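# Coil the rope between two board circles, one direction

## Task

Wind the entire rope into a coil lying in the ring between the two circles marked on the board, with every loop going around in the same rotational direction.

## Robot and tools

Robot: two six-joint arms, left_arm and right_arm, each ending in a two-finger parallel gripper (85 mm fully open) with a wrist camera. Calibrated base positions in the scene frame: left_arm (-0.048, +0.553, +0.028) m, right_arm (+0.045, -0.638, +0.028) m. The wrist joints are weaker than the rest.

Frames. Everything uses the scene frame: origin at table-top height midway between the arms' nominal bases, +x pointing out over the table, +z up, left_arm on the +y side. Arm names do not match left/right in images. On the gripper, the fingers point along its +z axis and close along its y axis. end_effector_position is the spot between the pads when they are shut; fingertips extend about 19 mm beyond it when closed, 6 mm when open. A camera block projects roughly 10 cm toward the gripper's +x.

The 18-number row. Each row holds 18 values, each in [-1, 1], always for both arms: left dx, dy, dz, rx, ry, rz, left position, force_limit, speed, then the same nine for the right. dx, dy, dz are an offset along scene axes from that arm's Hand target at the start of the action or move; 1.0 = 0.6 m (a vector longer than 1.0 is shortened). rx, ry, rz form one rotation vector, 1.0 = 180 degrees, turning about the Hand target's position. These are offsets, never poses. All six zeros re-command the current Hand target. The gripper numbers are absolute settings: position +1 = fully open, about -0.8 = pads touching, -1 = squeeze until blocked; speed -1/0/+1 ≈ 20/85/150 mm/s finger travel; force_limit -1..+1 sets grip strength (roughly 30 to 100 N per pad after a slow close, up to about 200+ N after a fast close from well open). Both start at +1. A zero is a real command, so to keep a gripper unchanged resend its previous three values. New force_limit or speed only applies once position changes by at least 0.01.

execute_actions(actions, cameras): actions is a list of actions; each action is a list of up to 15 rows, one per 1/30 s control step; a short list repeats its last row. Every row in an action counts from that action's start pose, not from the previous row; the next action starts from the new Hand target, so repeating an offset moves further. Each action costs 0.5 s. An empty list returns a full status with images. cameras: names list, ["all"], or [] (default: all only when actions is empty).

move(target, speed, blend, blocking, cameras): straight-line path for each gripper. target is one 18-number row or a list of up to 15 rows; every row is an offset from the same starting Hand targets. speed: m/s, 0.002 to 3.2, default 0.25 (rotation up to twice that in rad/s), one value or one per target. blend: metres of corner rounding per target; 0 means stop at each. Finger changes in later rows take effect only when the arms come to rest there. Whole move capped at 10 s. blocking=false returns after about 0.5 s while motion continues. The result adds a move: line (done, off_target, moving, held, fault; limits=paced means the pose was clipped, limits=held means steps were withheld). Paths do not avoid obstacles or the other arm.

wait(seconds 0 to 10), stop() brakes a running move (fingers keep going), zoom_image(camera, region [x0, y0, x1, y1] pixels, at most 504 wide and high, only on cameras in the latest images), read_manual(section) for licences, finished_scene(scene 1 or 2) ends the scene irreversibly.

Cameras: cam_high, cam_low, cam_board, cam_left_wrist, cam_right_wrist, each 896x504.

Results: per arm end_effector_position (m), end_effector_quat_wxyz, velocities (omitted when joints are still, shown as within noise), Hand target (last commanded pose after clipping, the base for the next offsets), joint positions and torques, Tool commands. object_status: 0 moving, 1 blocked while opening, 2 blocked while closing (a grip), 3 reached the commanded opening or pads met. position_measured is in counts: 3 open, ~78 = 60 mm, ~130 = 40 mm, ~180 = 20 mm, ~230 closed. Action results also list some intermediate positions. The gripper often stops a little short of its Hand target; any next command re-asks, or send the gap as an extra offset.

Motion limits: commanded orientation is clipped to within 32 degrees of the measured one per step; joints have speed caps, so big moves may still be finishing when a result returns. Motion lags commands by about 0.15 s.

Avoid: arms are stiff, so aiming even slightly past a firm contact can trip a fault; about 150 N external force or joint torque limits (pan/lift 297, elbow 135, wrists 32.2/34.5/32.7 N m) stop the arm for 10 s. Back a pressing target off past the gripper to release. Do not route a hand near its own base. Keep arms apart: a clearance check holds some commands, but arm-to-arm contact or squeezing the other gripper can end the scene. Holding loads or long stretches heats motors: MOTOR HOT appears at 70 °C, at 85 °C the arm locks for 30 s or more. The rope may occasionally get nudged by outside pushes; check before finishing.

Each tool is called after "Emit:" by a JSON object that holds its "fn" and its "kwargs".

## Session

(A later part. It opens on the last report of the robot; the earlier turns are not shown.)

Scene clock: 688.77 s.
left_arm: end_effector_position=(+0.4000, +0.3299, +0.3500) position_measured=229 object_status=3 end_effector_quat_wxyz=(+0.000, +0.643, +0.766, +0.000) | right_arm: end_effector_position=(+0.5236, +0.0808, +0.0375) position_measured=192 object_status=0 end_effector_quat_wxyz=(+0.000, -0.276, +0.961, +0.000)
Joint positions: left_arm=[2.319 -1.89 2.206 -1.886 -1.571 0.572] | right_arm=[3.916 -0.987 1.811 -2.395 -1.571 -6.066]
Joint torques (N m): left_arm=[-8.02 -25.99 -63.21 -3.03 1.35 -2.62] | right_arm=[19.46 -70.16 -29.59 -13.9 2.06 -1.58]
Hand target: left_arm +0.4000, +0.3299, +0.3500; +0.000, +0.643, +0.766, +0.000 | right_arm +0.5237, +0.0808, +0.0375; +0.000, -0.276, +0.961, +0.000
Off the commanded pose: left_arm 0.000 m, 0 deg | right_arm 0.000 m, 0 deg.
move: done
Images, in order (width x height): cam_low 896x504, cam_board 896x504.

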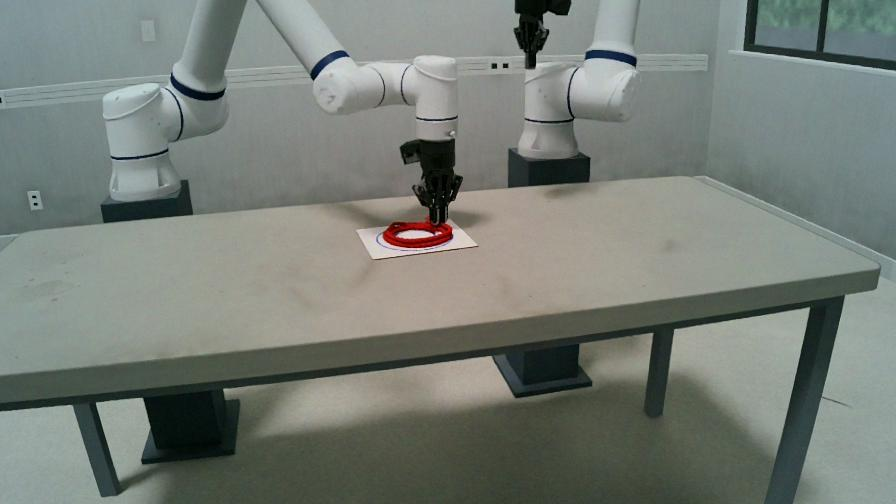

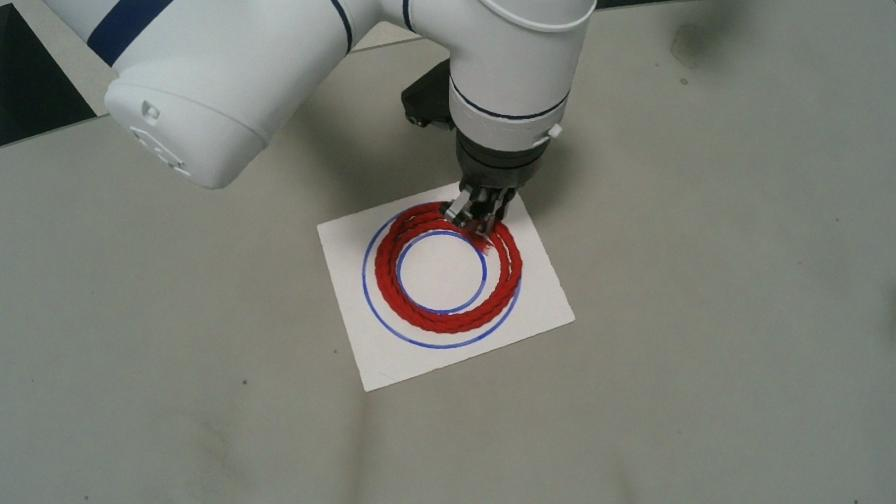

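Emit:
{"fn": "move", "kwargs": {"target": [0,0,0,0,0,0,-0.8,-1,0,0,0,0.15,0,0,0,-0.5,-0.5,-1], "speed": 0.05, "cameras": ["cam_low", "cam_board", "cam_right_wrist"]}}

Emit:
{"fn": "zoom_image", "kwargs": {"camera": "cam_board", "region": [330, 170, 550, 360]}}

Emit:
{"fn": "zoom_image", "kwargs": {"camera": "cam_low", "region": [370, 170, 470, 260]}}

Scene clock: 692.37 s.
left_arm: end_effector_position=(+0.4000, +0.3299, +0.3500) position_measured=229 object_status=3 end_effector_quat_wxyz=(+0.000, +0.643, +0.766, +0.000) | right_arm: end_effector_position=(+0.5236, +0.0808, +0.1273) position_measured=192 object_status=3 end_effector_quat_wxyz=(+0.000, -0.276, +0.961, +0.000)
Joint positions: left_arm=[2.319 -1.89 2.206 -1.886 -1.571 0.572] | right_arm=[3.916 -1.089 1.775 -2.256 -1.571 -6.066]
Joint torques (N m): left_arm=[-9.22 -26.08 -63.72 -2.99 0.96 -2.9] | right_arm=[-8.48 -104.39 -50.25 -0.08 2.11 -0.84]
Hand target: left_arm +0.4000, +0.3299, +0.3500; +0.000, +0.643, +0.766, +0.000 | right_arm +0.5237, +0.0808, +0.1275; +0.000, -0.276, +0.961, +0.000
Off the commanded pose: left_arm 0.000 m, 0 deg | right_arm 0.000 m, 0 deg.
move: done
Images, in order (width x height): cam_low 896x504, cam_board 896x504, cam_right_wrist 896x504.

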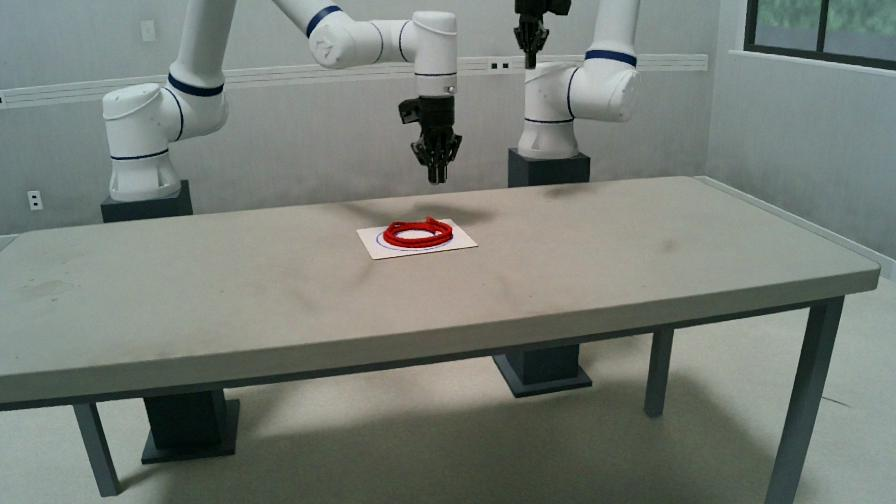

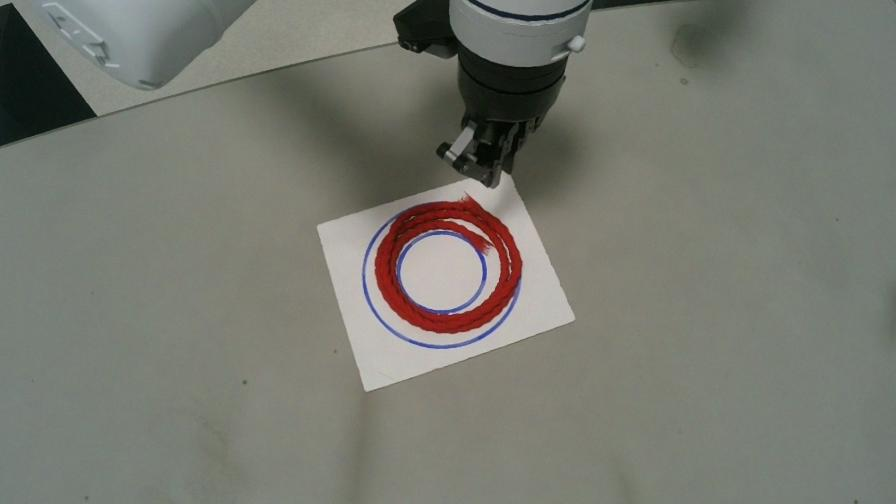

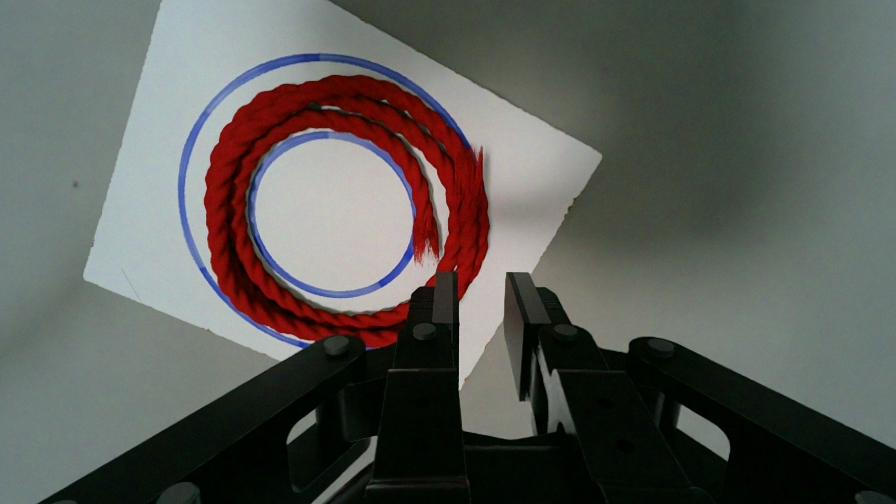

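Scaled by 2.291 from the camera's 896x504 image, which has a finer 1280x720 frame.

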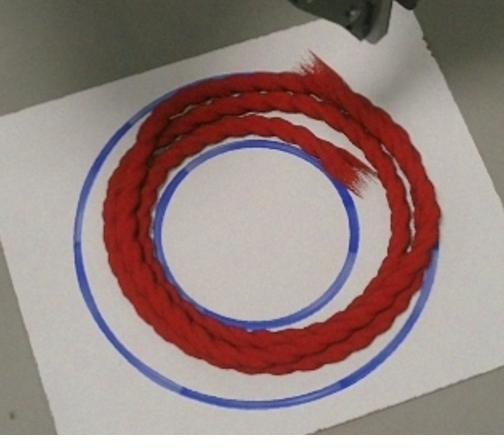

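Scaled by 5.040 from the camera's 896x504 image, which has a finer 1280x720 frame.

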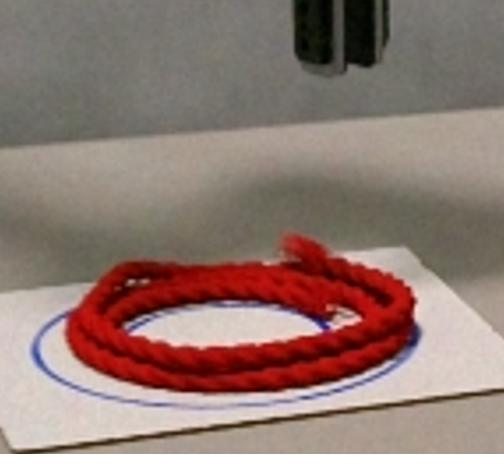

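Emit:
{"fn": "zoom_image", "kwargs": {"camera": "cam_right_wrist", "region": [160, 30, 520, 360]}}

Emit:
{"fn": "zoom_image", "kwargs": {"camera": "cam_board", "region": [440, 180, 540, 280]}}

Scaled by 1.400 from the camera's 896x504 image, which has a finer 1280x720 frame.

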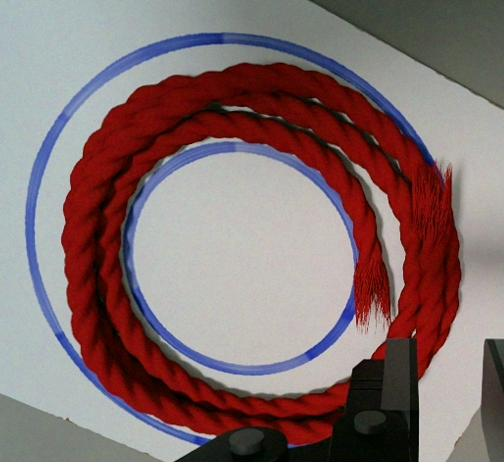

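Scaled by 5.040 from the camera's 896x504 image, which has a finer 1280x720 frame.

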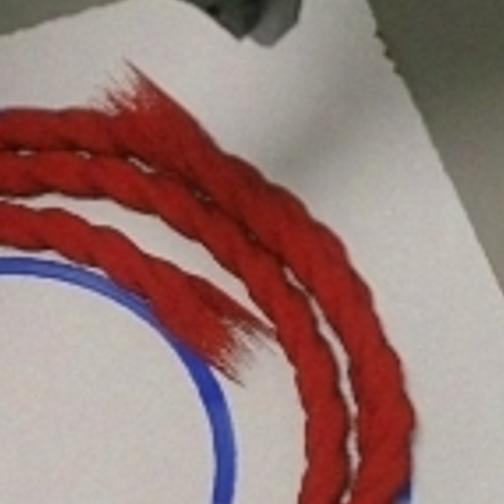

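Emit:
{"fn": "move", "kwargs": {"target": [[0,0,0,0,0,0,-0.8,-1,0,-0.1062,-0.5513,0.3375,0,0,0,-0.5,-0.5,-1],[0.2508,-0.3503,-0.4167,0,0,-0.0389,-0.8,-1,0,-0.1062,-0.5513,0.3375,0,0,0,-0.5,-0.5,-1],[0.2508,-0.3503,-0.5283,0,0,-0.0389,-0.8,-1,0,-0.1062,-0.5513,0.3375,0,0,0,-0.5,-0.5,-1]], "speed": [0.25,0.2,0.1], "cameras": ["cam_board", "cam_high"]}}

Emit:
{"fn": "zoom_image", "kwargs": {"camera": "cam_board", "region": [330, 170, 550, 360]}}

Scene clock: 709.33 s.
left_arm: end_effector_position=(+0.5504, +0.1197, +0.0331) position_measured=229 object_status=3 end_effector_quat_wxyz=(+0.000, +0.688, +0.725, +0.000) | right_arm: end_effector_position=(+0.4594, -0.2489, +0.3300) position_measured=192 object_status=3 end_effector_quat_wxyz=(+0.005, -0.228, +0.973, -0.025)
Joint positions: left_arm=[2.274 -1.122 2.072 -2.52 -1.571 0.649] | right_arm=[3.602 -1.734 2.13 -1.965 -1.622 -6.281]
Joint torques (N m): left_arm=[0.26 -78.25 -22.36 -7.17 -0.22 3.54] | right_arm=[-16.97 -35.88 -42.81 -5.05 -0.97 -2.12]
Hand target: left_arm +0.5504, +0.1198, +0.0330; +0.000, +0.688, +0.725, +0.000 | right_arm +0.4599, -0.2500, +0.3300; +0.000, -0.276, +0.961, +0.000
Off the commanded pose: left_arm 0.000 m, 0 deg | right_arm 0.001 m, 6 deg.
joint sent to its limit (right arm) — joint 6 (wrist 3), lower limit. The joint targets are off in orientation, not in position.
move: off_target (right_arm)
Images, in order (width x height): cam_high 896x504, cam_board 896x504.

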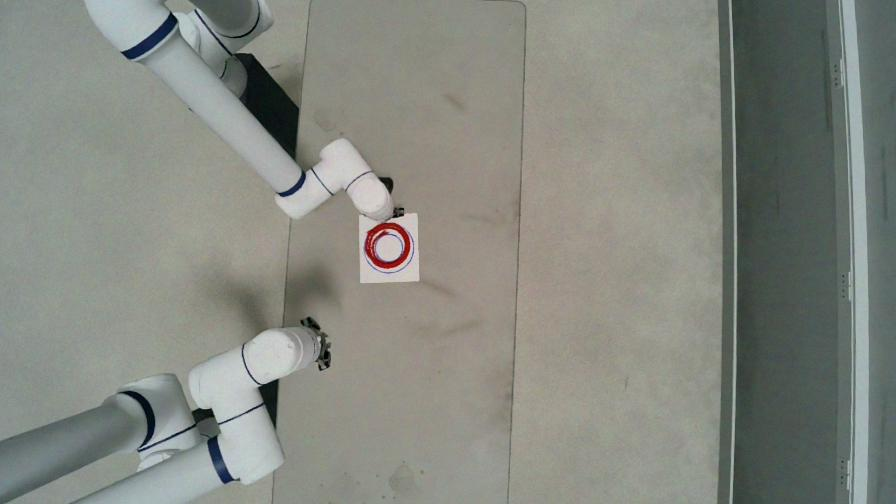

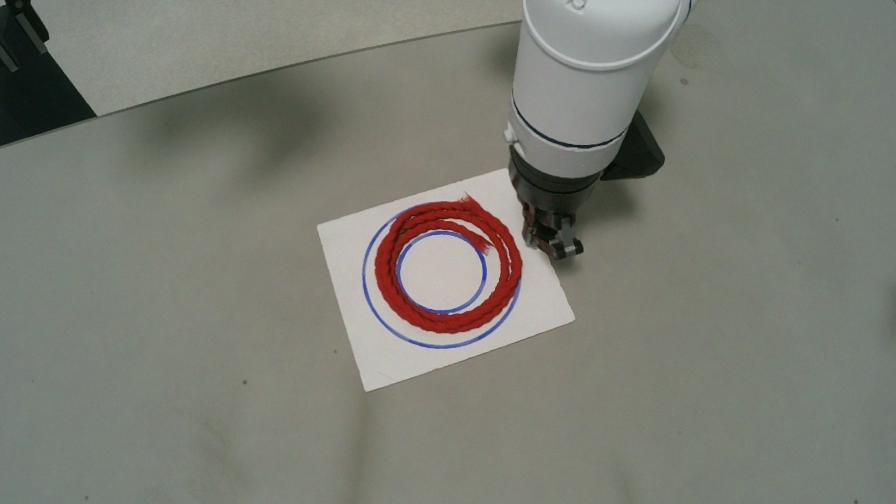

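Scaled by 2.291 from the camera's 896x504 image, which has a finer 1280x720 frame.

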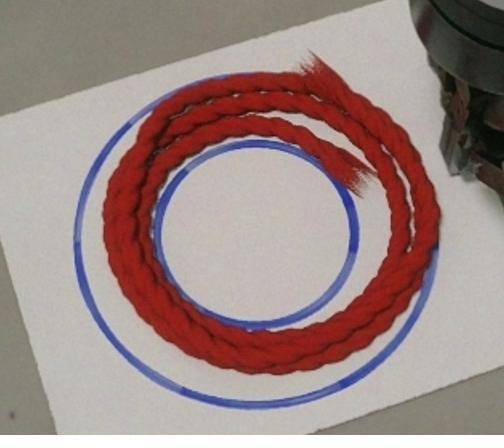

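Emit:
{"fn": "move", "kwargs": {"target": [[0.0018,-0.0332,0,0,0,0,-0.8,-1,0,0,0,0,0,0,-0.1667,-0.5,-0.5,-1],[0,0,0,0,0,0,-0.8,-1,0,0,0,0,0,0,-0.1667,-0.5,-0.5,-1],[-0.073,-0.0202,0,0,0,0.1389,-0.8,-1,0,0,0,0,0,0,-0.1667,-0.5,-0.5,-1],[-0.0565,-0.051,0,0,0,0.1389,-0.8,-1,0,0,0,0,0,0,-0.1667,-0.5,-0.5,-1],[-0.073,-0.0202,0,0,0,0.1389,-0.8,-1,0,0,0,0,0,0,-0.1667,-0.5,-0.5,-1]], "speed": [0.1,0.08,0.12,0.04,0.08], "cameras": ["cam_board"]}}

Emit:
{"fn": "zoom_image", "kwargs": {"camera": "cam_board", "region": [330, 170, 550, 360]}}

Scene clock: 719.27 s.
left_arm: end_effector_position=(+0.5067, +0.1076, +0.0330) position_measured=229 object_status=3 end_effector_quat_wxyz=(+0.000, +0.515, +0.857, +0.000) | right_arm: end_effector_position=(+0.4599, -0.2500, +0.3300) position_measured=192 object_status=3 end_effector_quat_wxyz=(+0.000, -0.018, +1.000, +0.000)
Joint positions: left_arm=[2.215 -1.152 2.126 -2.545 -1.571 0.153] | right_arm=[3.574 -1.744 2.138 -1.965 -1.571 -5.884]
Joint torques (N m): left_arm=[17.11 -102.86 -20.74 -7.15 0.68 2.31] | right_arm=[-16.22 -49.24 -41.01 -13.94 3.54 1.62]
Hand target: left_arm +0.5066, +0.1076, +0.0330; +0.000, +0.515, +0.857, +0.000 | right_arm +0.4599, -0.2500, +0.3300; +0.000, -0.018, +1.000, +0.000
Off the commanded pose: left_arm 0.000 m, 0 deg | right_arm 0.000 m, 0 deg.
move: done
Images, in order (width x height): cam_board 896x504.

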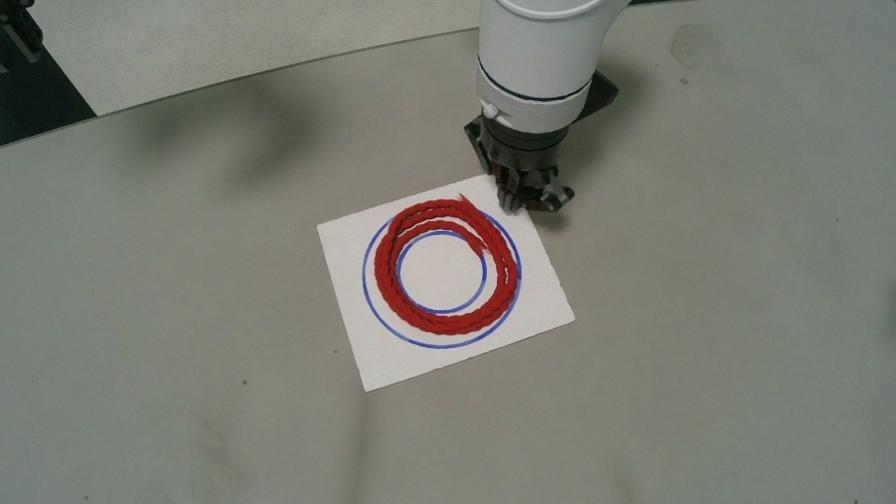

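Scaled by 2.291 from the camera's 896x504 image, which has a finer 1280x720 frame.

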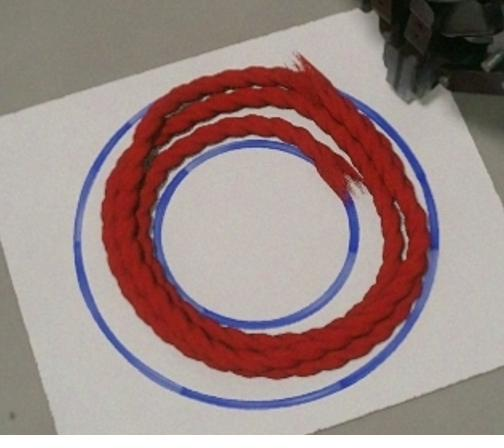

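Emit:
{"fn": "move", "kwargs": {"target": [[-0.0517,-0.0418,-0.0025,0,0,0.1222,-0.8,-1,0,0,0,0,0,0,0,-0.5,-0.5,-1],[-0.0198,-0.0687,-0.0025,0,0,0.1222,-0.8,-1,0,0,0,0,0,0,0,-0.5,-0.5,-1],[-0.0453,-0.0472,-0.0025,0,0,0.1222,-0.8,-1,0,0,0,0,0,0,0,-0.5,-0.5,-1],[-0.0855,-0.1187,-0.0025,0,0,0.2778,-0.8,-1,0,0,0,0,0,0,0,-0.5,-0.5,-1],[-0.048,-0.1267,-0.0025,0,0,0.2778,-0.8,-1,0,0,0,0,0,0,0,-0.5,-0.5,-1],[-0.0855,-0.1187,-0.0025,0,0,0.2778,-0.8,-1,0,0,0,0,0,0,0,-0.5,-0.5,-1]], "speed": [0.12,0.04,0.08,0.12,0.04,0.08], "cameras": ["cam_board"]}}

Emit:
{"fn": "zoom_image", "kwargs": {"camera": "cam_board", "region": [330, 170, 550, 360]}}

Scene clock: 730.63 s.
left_arm: end_effector_position=(+0.4555, +0.0364, +0.0315) position_measured=229 object_status=3 end_effector_quat_wxyz=(+0.000, +0.105, +0.995, +0.000) end_effector_velocity=(-0.001, +0.003, +0.000) end_effector_angular_velocity=(+0.000, +0.001, +0.002) | right_arm: end_effector_position=(+0.4599, -0.2500, +0.3300) position_measured=192 object_status=3 end_effector_quat_wxyz=(+0.000, -0.018, +1.000, +0.000)
Joint positions: left_arm=[2.097 -1.139 2.107 -2.539 -1.571 -0.837] | right_arm=[3.574 -1.744 2.138 -1.965 -1.571 -5.884]
Joint velocities: left_arm=[0 -0.002 0.005 -0.002 -0.001 -0.002] | right_arm=[within noise]
Joint torques (N m): left_arm=[-11.88 -103.42 -21.39 -6.94 0.43 -5.03] | right_arm=[-16.74 -48.4 -41.56 -13.5 3.32 1.6]
Hand target: left_arm +0.4553, +0.0364, +0.0315; +0.000, +0.105, +0.995, +0.000 | right_arm +0.4599, -0.2500, +0.3300; +0.000, -0.018, +1.000, +0.000
Off the commanded pose: left_arm 0.000 m, 0 deg | right_arm 0.000 m, 0 deg.
move: done
Images, in order (width x height): cam_board 896x504.

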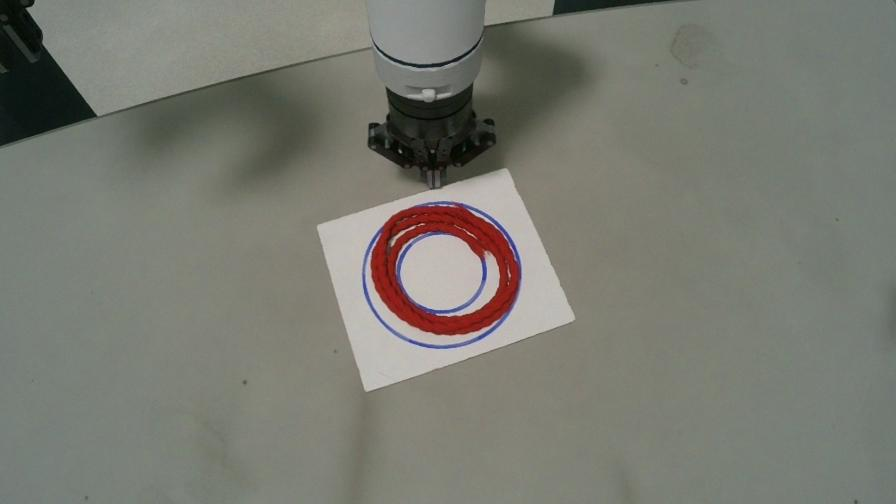

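Scaled by 2.291 from the camera's 896x504 image, which has a finer 1280x720 frame.

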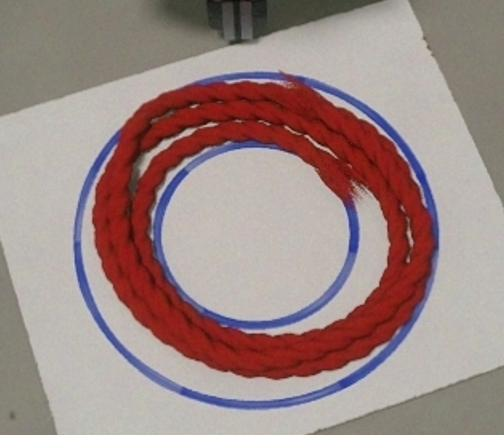

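Emit:
{"fn": "move", "kwargs": {"target": [[-0.0072,-0.0602,0,0,0,0.1111,-0.8,-1,0,0,0,0,0,0,0,-0.5,-0.5,-1],[0.0163,-0.1162,0,0,0,0.2222,-0.8,-1,0,0,0,0,0,0,0,-0.5,-0.5,-1],[0.0515,-0.0975,0,0,0,0.2222,-0.8,-1,0,0,0,0,0,0,0,-0.5,-0.5,-1],[0.0163,-0.1162,0,0,0,0.2222,-0.8,-1,0,0,0,0,0,0,0,-0.5,-0.5,-1]], "speed": [0.12,0.12,0.04,0.08], "blend": [0.01,0,0,0], "cameras": ["cam_board"]}}

Emit:
{"fn": "zoom_image", "kwargs": {"camera": "cam_board", "region": [330, 170, 550, 360]}}

Scene clock: 740.43 s.
left_arm: end_effector_position=(+0.4652, -0.0332, +0.0315) position_measured=229 object_status=3 end_effector_quat_wxyz=(+0.000, -0.242, +0.970, +0.000) | right_arm: end_effector_position=(+0.4599, -0.2500, +0.3300) position_measured=192 object_status=3 end_effector_quat_wxyz=(+0.000, -0.018, +1.000, +0.000)
Joint positions: left_arm=[2.062 -1.075 1.991 -2.487 -1.571 -1.57] | right_arm=[3.574 -1.744 2.138 -1.965 -1.571 -5.884]
Joint torques (N m): left_arm=[-12.88 -113.64 -23.36 -6.36 0.98 -4.46] | right_arm=[-17.01 -48.09 -41.21 -13.6 3.54 1.36]
Hand target: left_arm +0.4651, -0.0333, +0.0315; +0.000, -0.242, +0.970, +0.000 | right_arm +0.4599, -0.2500, +0.3300; +0.000, -0.018, +1.000, +0.000
Off the commanded pose: left_arm 0.000 m, 0 deg | right_arm 0.000 m, 0 deg.
move: done
Images, in order (width x height): cam_board 896x504.

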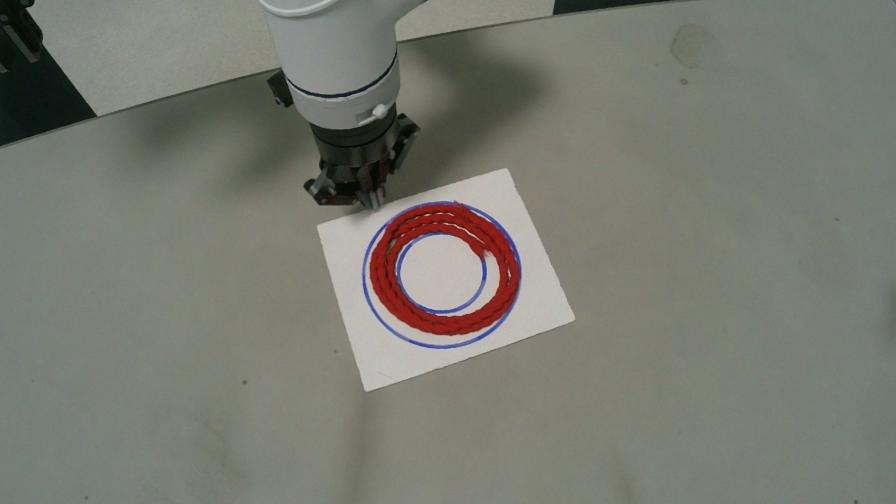

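Scaled by 2.291 from the camera's 896x504 image, which has a finer 1280x720 frame.

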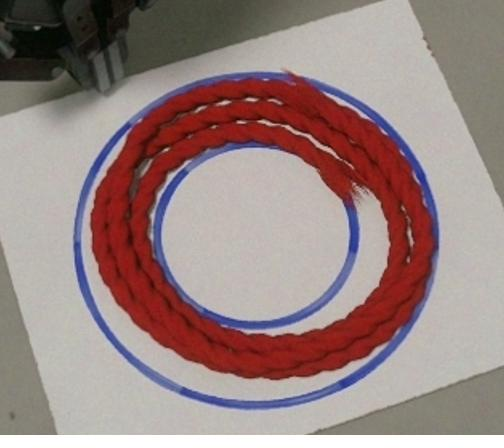

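Emit:
{"fn": "move", "kwargs": {"target": [[0.02,-0.02,0.3642,0,0,0,-0.8,-1,0,0,0,0,0,0,0,-0.5,-0.5,-1],[0.1,0.08,0.3642,0,0,0,-0.8,-1,0,0,0,0,0,0,0,-0.5,-0.5,-1]], "speed": 0.2, "blend": [0.03,0], "cameras": ["cam_board", "cam_left_wrist", "cam_low"]}}

Emit:
{"fn": "zoom_image", "kwargs": {"camera": "cam_low", "region": [370, 190, 470, 260]}}

Scene clock: 745.43 s.
left_arm: end_effector_position=(+0.5250, +0.0146, +0.2500) position_measured=229 object_status=3 end_effector_quat_wxyz=(+0.000, -0.242, +0.970, +0.000) | right_arm: end_effector_position=(+0.4599, -0.2500, +0.3300) position_measured=192 object_status=3 end_effector_quat_wxyz=(+0.000, -0.018, +1.000, +0.000)
Joint positions: left_arm=[2.162 -1.316 1.846 -2.101 -1.571 -1.47] | right_arm=[3.574 -1.744 2.138 -1.965 -1.571 -5.884]
Joint torques (N m): left_arm=[14.07 -101.4 -36.45 -1.27 -0.19 3.24] | right_arm=[-16.85 -48.12 -41.49 -13.49 3.54 1.45]
Hand target: left_arm +0.5251, +0.0147, +0.2500; +0.000, -0.242, +0.970, +0.000 | right_arm +0.4599, -0.2500, +0.3300; +0.000, -0.018, +1.000, +0.000
Off the commanded pose: left_arm 0.000 m, 0 deg | right_arm 0.000 m, 0 deg.
move: done
Images, in order (width x height): cam_low 896x504, cam_board 896x504, cam_left_wrist 896x504.

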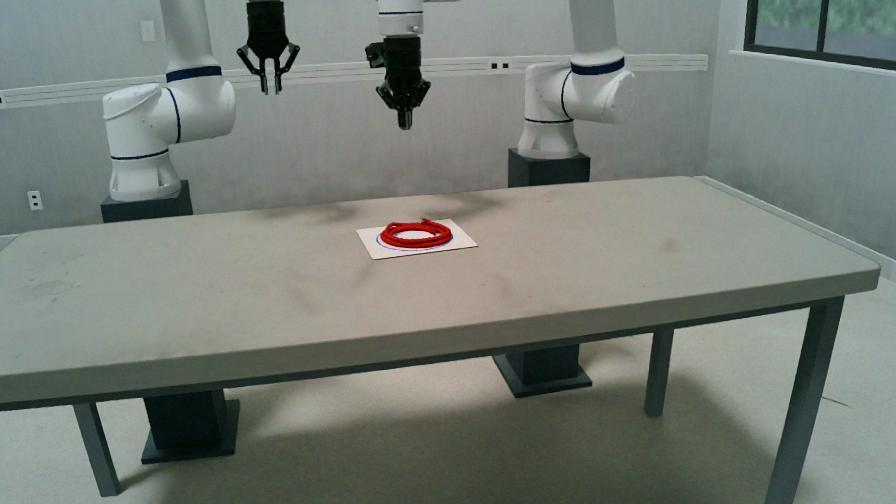

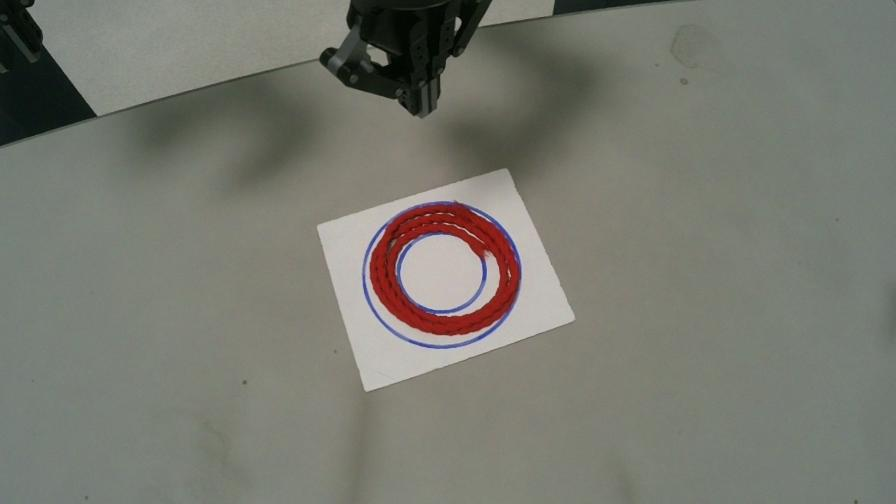

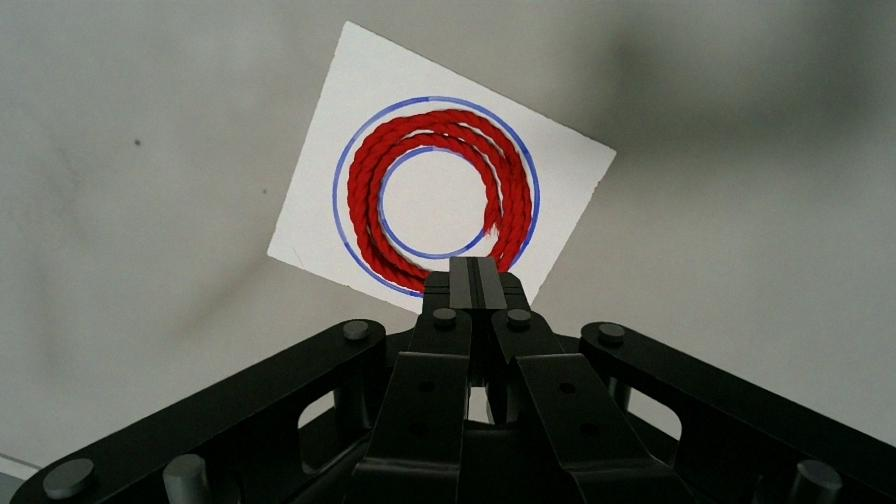

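Scaled by 5.040 from the camera's 896x504 image, which has a finer 1280x720 frame.

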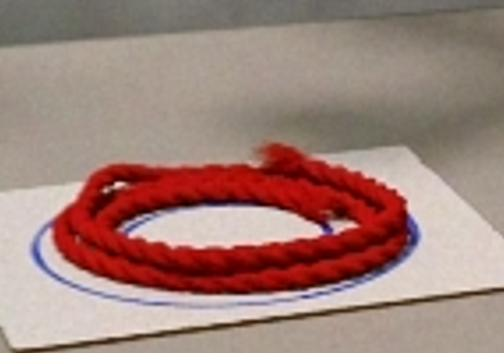

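Emit:
{"fn": "zoom_image", "kwargs": {"camera": "cam_left_wrist", "region": [310, 80, 560, 320]}}

Emit:
{"fn": "zoom_image", "kwargs": {"camera": "cam_board", "region": [360, 190, 530, 350]}}

Scaled by 2.016 from the camera's 896x504 image, which has a finer 1280x720 frame.

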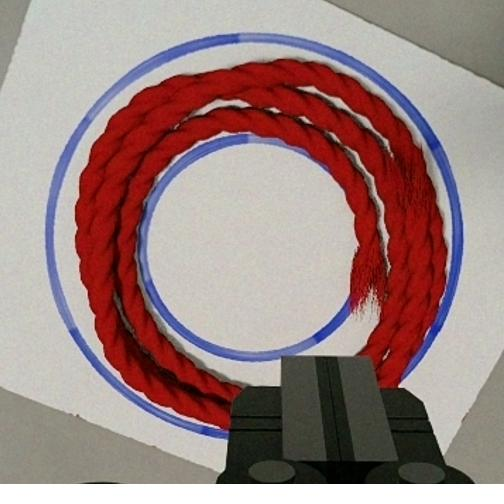

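Scaled by 2.965 from the camera's 896x504 image, which has a finer 1280x720 frame.

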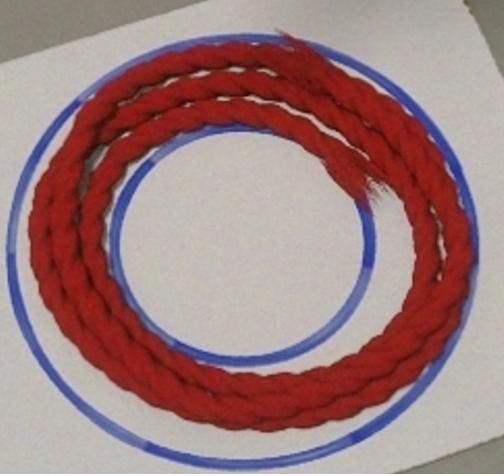

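Emit:
{"fn": "zoom_image", "kwargs": {"camera": "cam_board", "region": [445, 220, 505, 270]}}

Emit:
{"fn": "zoom_image", "kwargs": {"camera": "cam_left_wrist", "region": [450, 150, 530, 260]}}

Scaled by 8.400 from the camera's 896x504 image, which has a finer 1280x720 frame.

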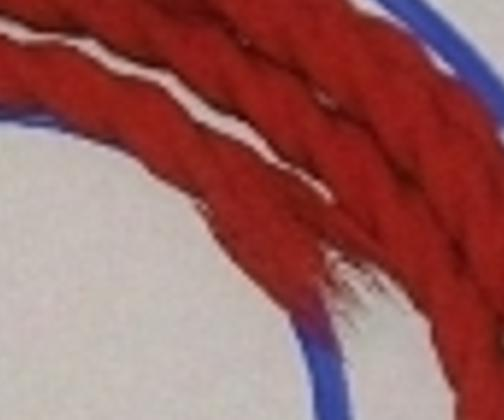

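Scaled by 4.582 from the camera's 896x504 image, which has a finer 1280x720 frame.

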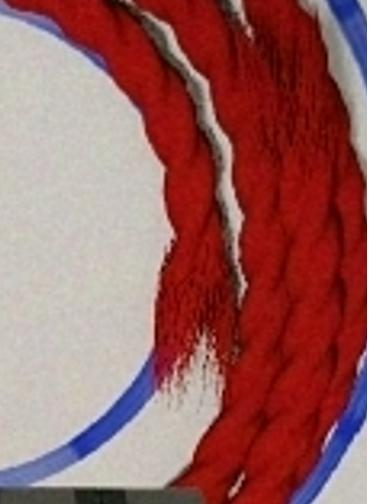

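Emit:
{"fn": "move", "kwargs": {"target": [[0.0368,0.0305,-0.25,0,0,-0.5111,-0.8,-1,0,0,0,0,0,0,0,-0.5,-0.5,-1],[0.0368,0.0305,-0.3642,0,0,-0.5111,-0.8,-1,0,0,0,0,0,0,0,-0.5,-0.5,-1],[0.0273,0.05,-0.3642,0,0,-0.5111,-0.8,-1,0,0,0,0,0,0,0,-0.5,-0.5,-1],[0.0368,0.0305,-0.3642,0,0,-0.5111,-0.8,-1,0,0,0,0,0,0,0,-0.5,-0.5,-1]], "speed": [0.3,0.12,0.04,0.06], "cameras": ["cam_board", "cam_left_wrist"]}}

Emit:
{"fn": "zoom_image", "kwargs": {"camera": "cam_board", "region": [360, 190, 530, 350]}}

Scene clock: 761.73 s.
left_arm: end_effector_position=(+0.5472, +0.0331, +0.0315) position_measured=229 object_status=3 end_effector_quat_wxyz=(+0.000, +0.530, +0.848, +0.000) | right_arm: end_effector_position=(+0.4599, -0.2500, +0.3300) position_measured=192 object_status=3 end_effector_quat_wxyz=(+0.000, -0.018, +1.000, +0.000)
Joint positions: left_arm=[2.199 -1.062 1.968 -2.476 -1.571 0.172] | right_arm=[3.574 -1.744 2.138 -1.965 -1.571 -5.884]
Joint torques (N m): left_arm=[-14.14 -89.98 -47.29 -1.22 0.41 -3.62] | right_arm=[-16.03 -48.07 -41.53 -13.46 3.55 1.51]
Hand target: left_arm +0.5472, +0.0330, +0.0315; +0.000, +0.530, +0.848, +0.000 | right_arm +0.4599, -0.2500, +0.3300; +0.000, -0.018, +1.000, +0.000
Off the commanded pose: left_arm 0.000 m, 0 deg | right_arm 0.000 m, 0 deg.
move: done
Images, in order (width x height): cam_board 896x504, cam_left_wrist 896x504.

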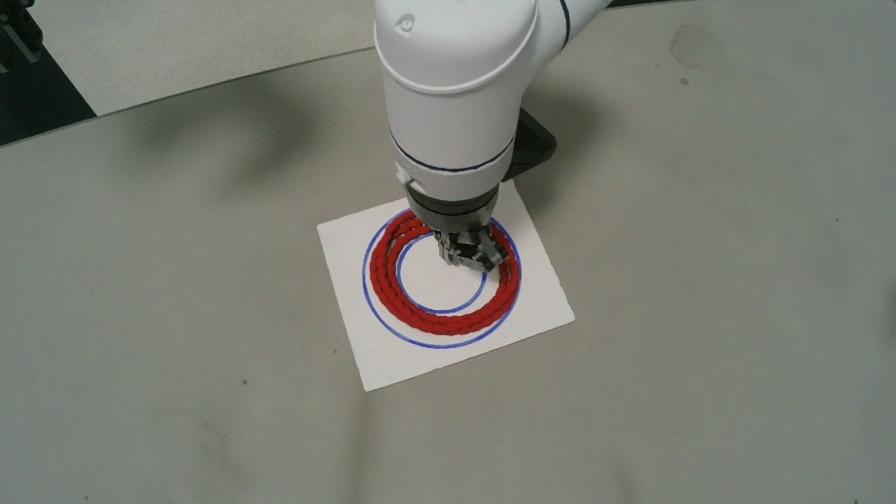

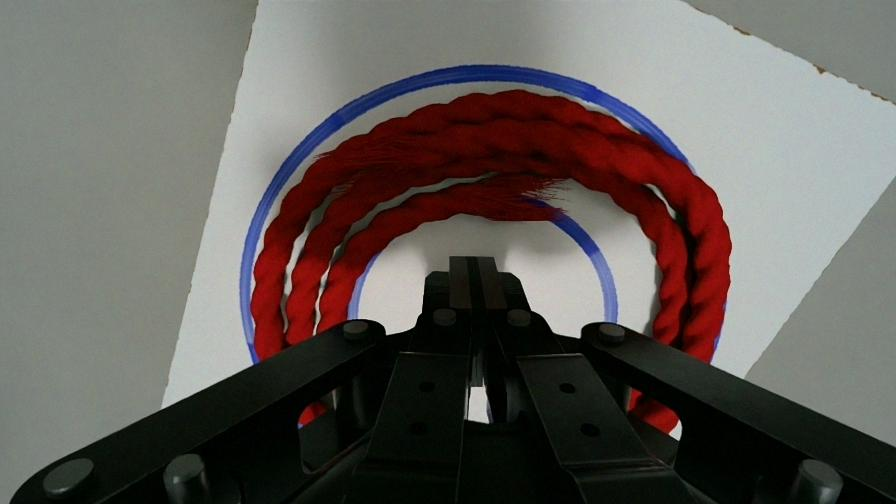

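Scaled by 2.965 from the camera's 896x504 image, which has a finer 1280x720 frame.

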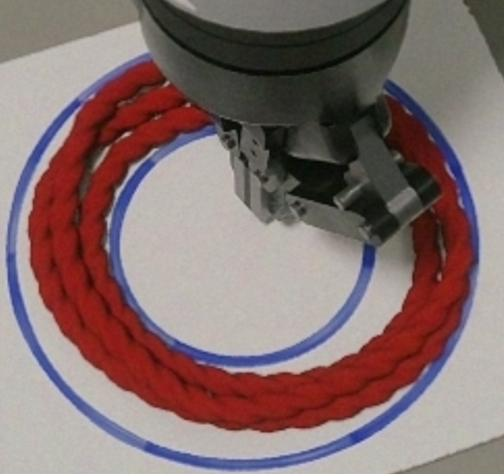

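Emit:
{"fn": "move", "kwargs": {"target": [[0,0,0.3642,0,0,0,-0.8,-1,0,0,0,0,0,0,0,-0.5,-0.5,-1]], "speed": 0.15, "cameras": ["cam_board", "cam_left_wrist"]}}

Emit:
{"fn": "zoom_image", "kwargs": {"camera": "cam_left_wrist", "region": [330, 60, 600, 320]}}

Emit:
{"fn": "zoom_image", "kwargs": {"camera": "cam_board", "region": [360, 190, 530, 350]}}

Scene clock: 766.00 s.
left_arm: end_effector_position=(+0.5472, +0.0330, +0.2499) position_measured=229 object_status=3 end_effector_quat_wxyz=(+0.000, +0.530, +0.848, +0.000) | right_arm: end_effector_position=(+0.4599, -0.2500, +0.3300) position_measured=192 object_status=3 end_effector_quat_wxyz=(+0.000, -0.018, +1.000, +0.000)
Joint positions: left_arm=[2.199 -1.309 1.838 -2.098 -1.571 0.173] | right_arm=[3.574 -1.744 2.138 -1.965 -1.571 -5.884]
Joint torques (N m): left_arm=[-2.5 -104.48 -59.46 -1.25 0.53 -2.48] | right_arm=[-15.8 -48.67 -41.6 -13.38 3.22 1.33]
Hand target: left_arm +0.5472, +0.0330, +0.2500; +0.000, +0.530, +0.848, +0.000 | right_arm +0.4599, -0.2500, +0.3300; +0.000, -0.018, +1.000, +0.000
Off the commanded pose: left_arm 0.000 m, 0 deg | right_arm 0.000 m, 0 deg.
move: done
Images, in order (width x height): cam_board 896x504, cam_left_wrist 896x504.

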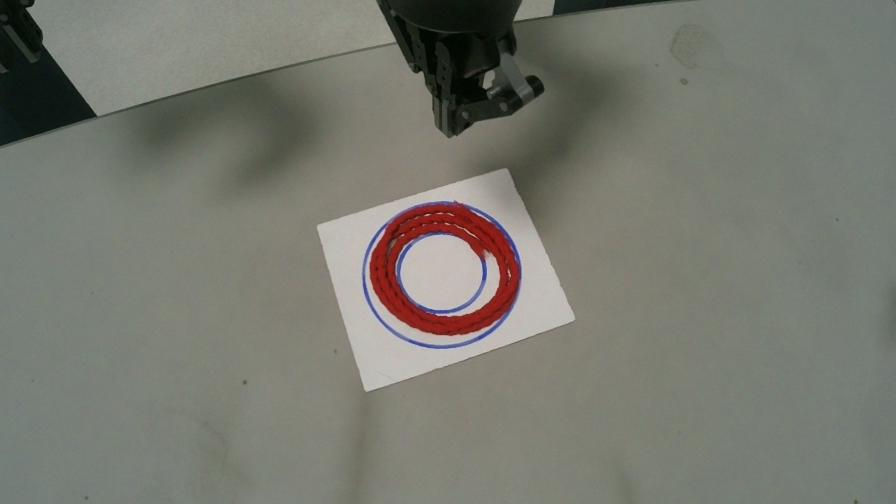

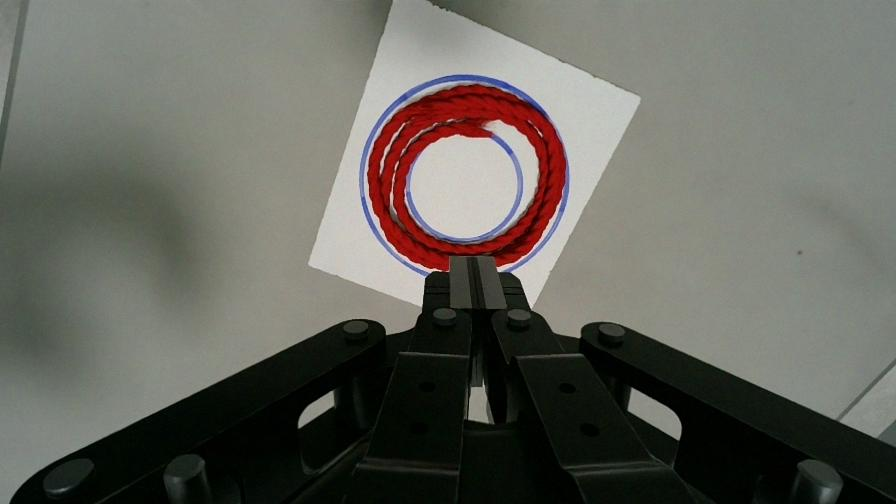

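Scaled by 1.867 from the camera's 896x504 image, which has a finer 1280x720 frame.

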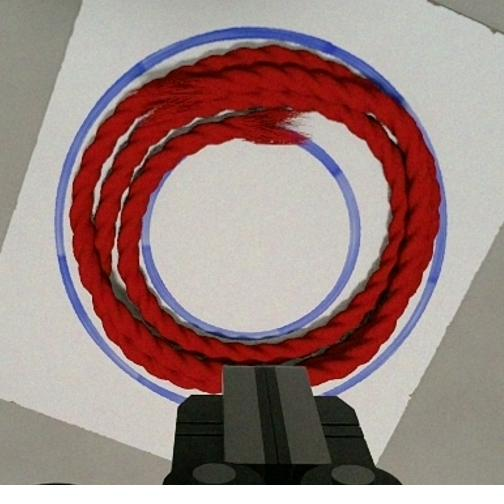

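Scaled by 2.965 from the camera's 896x504 image, which has a finer 1280x720 frame.

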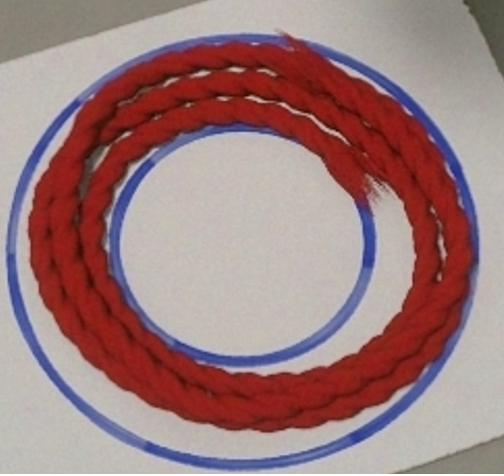

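Emit:
{"fn": "move", "kwargs": {"target": [[0,0,-0.3642,0,0,0,-0.8,-1,0,0,0,0,0,0,0,-0.5,-0.5,-1],[-0.0135,0.0277,-0.3642,0,0,0,-0.8,-1,0,0,0,0,0,0,0,-0.5,-0.5,-1],[0,0,-0.3642,0,0,0,-0.8,-1,0,0,0,0,0,0,0,-0.5,-0.5,-1],[-0.0068,-0.0045,-0.3642,0,0,0.0778,-0.8,-1,0,0,0,0,0,0,0,-0.5,-0.5,-1],[-0.026,0.0185,-0.3642,0,0,0.0778,-0.8,-1,0,0,0,0,0,0,0,-0.5,-0.5,-1],[-0.0068,-0.0045,-0.3642,0,0,0.0778,-0.8,-1,0,0,0,0,0,0,0,-0.5,-0.5,-1]], "speed": [0.15,0.04,0.06,0.06,0.04,0.06], "cameras": ["cam_board"]}}

Emit:
{"fn": "move", "kwargs": {"target": [0,0,0.3642,0,0,0,-0.8,-1,0,0,0,0,0,0,0,-0.5,-0.5,-1], "speed": 0.2, "cameras": ["cam_board", "cam_left_wrist"]}}

Emit:
{"fn": "zoom_image", "kwargs": {"camera": "cam_left_wrist", "region": [330, 60, 600, 320]}}

Emit:
{"fn": "zoom_image", "kwargs": {"camera": "cam_board", "region": [360, 190, 530, 350]}}

Scene clock: 776.50 s.
left_arm: end_effector_position=(+0.5431, +0.0304, +0.0315) position_measured=229 object_status=3 end_effector_quat_wxyz=(+0.000, +0.423, +0.906, +0.000) | right_arm: end_effector_position=(+0.4599, -0.2500, +0.3300) position_measured=192 object_status=3 end_effector_quat_wxyz=(+0.000, -0.018, +1.000, +0.000)
Joint positions: left_arm=[2.193 -1.064 1.97 -2.477 -1.571 -0.078] | right_arm=[3.574 -1.744 2.138 -1.965 -1.571 -5.884]
Joint torques (N m): left_arm=[17.98 -90.08 -48.74 -1.63 0.9 2.17] | right_arm=[-14.92 -46.82 -41.45 -13.05 3.31 1.32]
Hand target: left_arm +0.5431, +0.0303, +0.0315; +0.000, +0.423, +0.906, +0.000 | right_arm +0.4599, -0.2500, +0.3300; +0.000, -0.018, +1.000, +0.000
Off the commanded pose: left_arm 0.000 m, 0 deg | right_arm 0.000 m, 0 deg.
move: done
Images, in order (width x height): cam_board 896x504.

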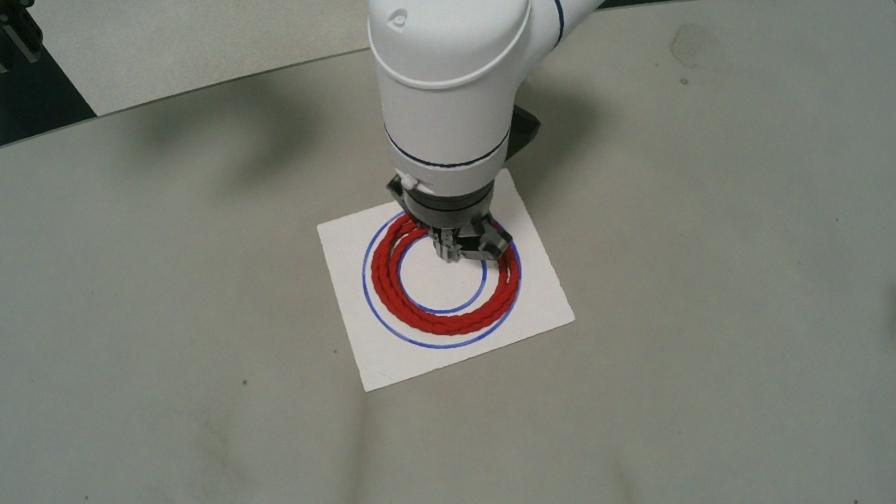

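Scene clock: 778.17 s.
left_arm: end_effector_position=(+0.5431, +0.0303, +0.2499) position_measured=229 object_status=3 end_effector_quat_wxyz=(+0.000, +0.423, +0.906, +0.000) | right_arm: end_effector_position=(+0.4599, -0.2500, +0.3300) position_measured=192 object_status=3 end_effector_quat_wxyz=(+0.000, -0.018, +1.000, +0.000)
Joint positions: left_arm=[2.193 -1.311 1.84 -2.099 -1.571 -0.078] | right_arm=[3.574 -1.744 2.138 -1.965 -1.571 -5.884]
Joint torques (N m): left_arm=[-11.59 -101.92 -58.51 -1.18 0.49 -3.56] | right_arm=[-15.41 -46.83 -41.87 -13.31 3.33 1.33]
Hand target: left_arm +0.5431, +0.0303, +0.2500; +0.000, +0.423, +0.906, +0.000 | right_arm +0.4599, -0.2500, +0.3300; +0.000, -0.018, +1.000, +0.000
Off the commanded pose: left_arm 0.000 m, 0 deg | right_arm 0.000 m, 0 deg.
move: done
Images, in order (width x height): cam_board 896x504, cam_left_wrist 896x504.

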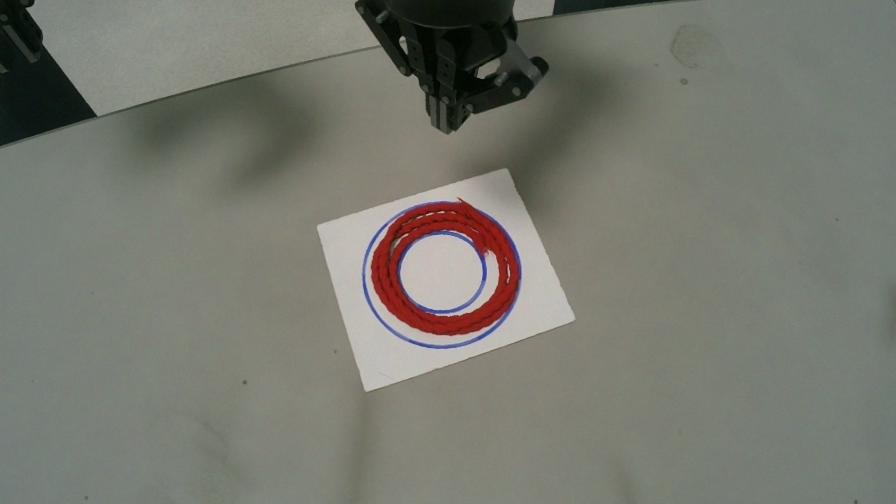

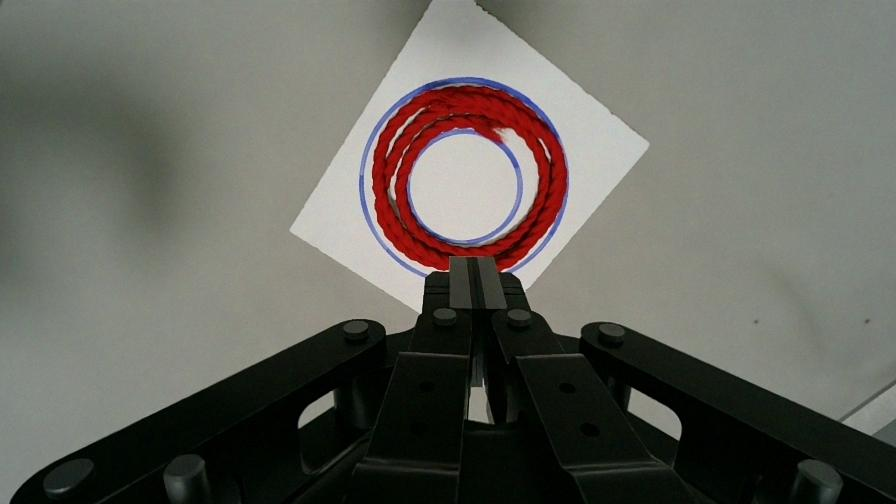

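Scaled by 1.867 from the camera's 896x504 image, which has a finer 1280x720 frame.

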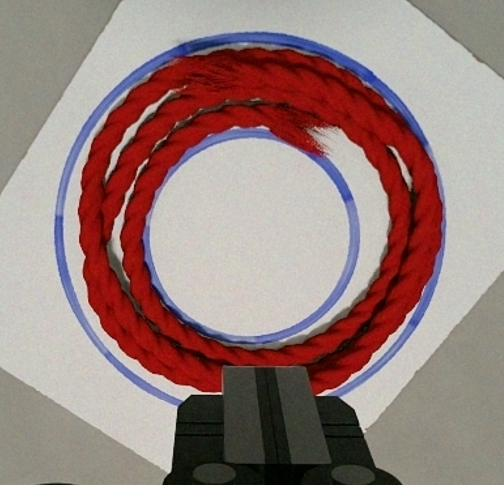

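Scaled by 2.965 from the camera's 896x504 image, which has a finer 1280x720 frame.

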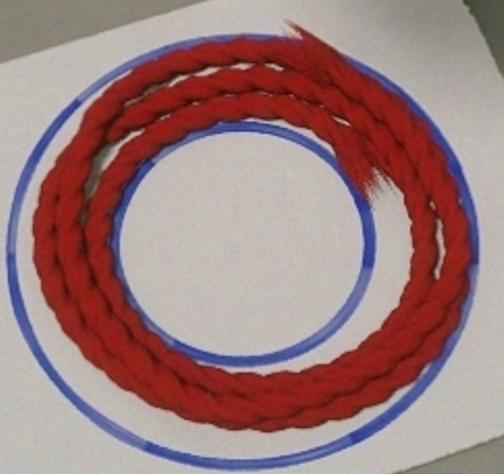

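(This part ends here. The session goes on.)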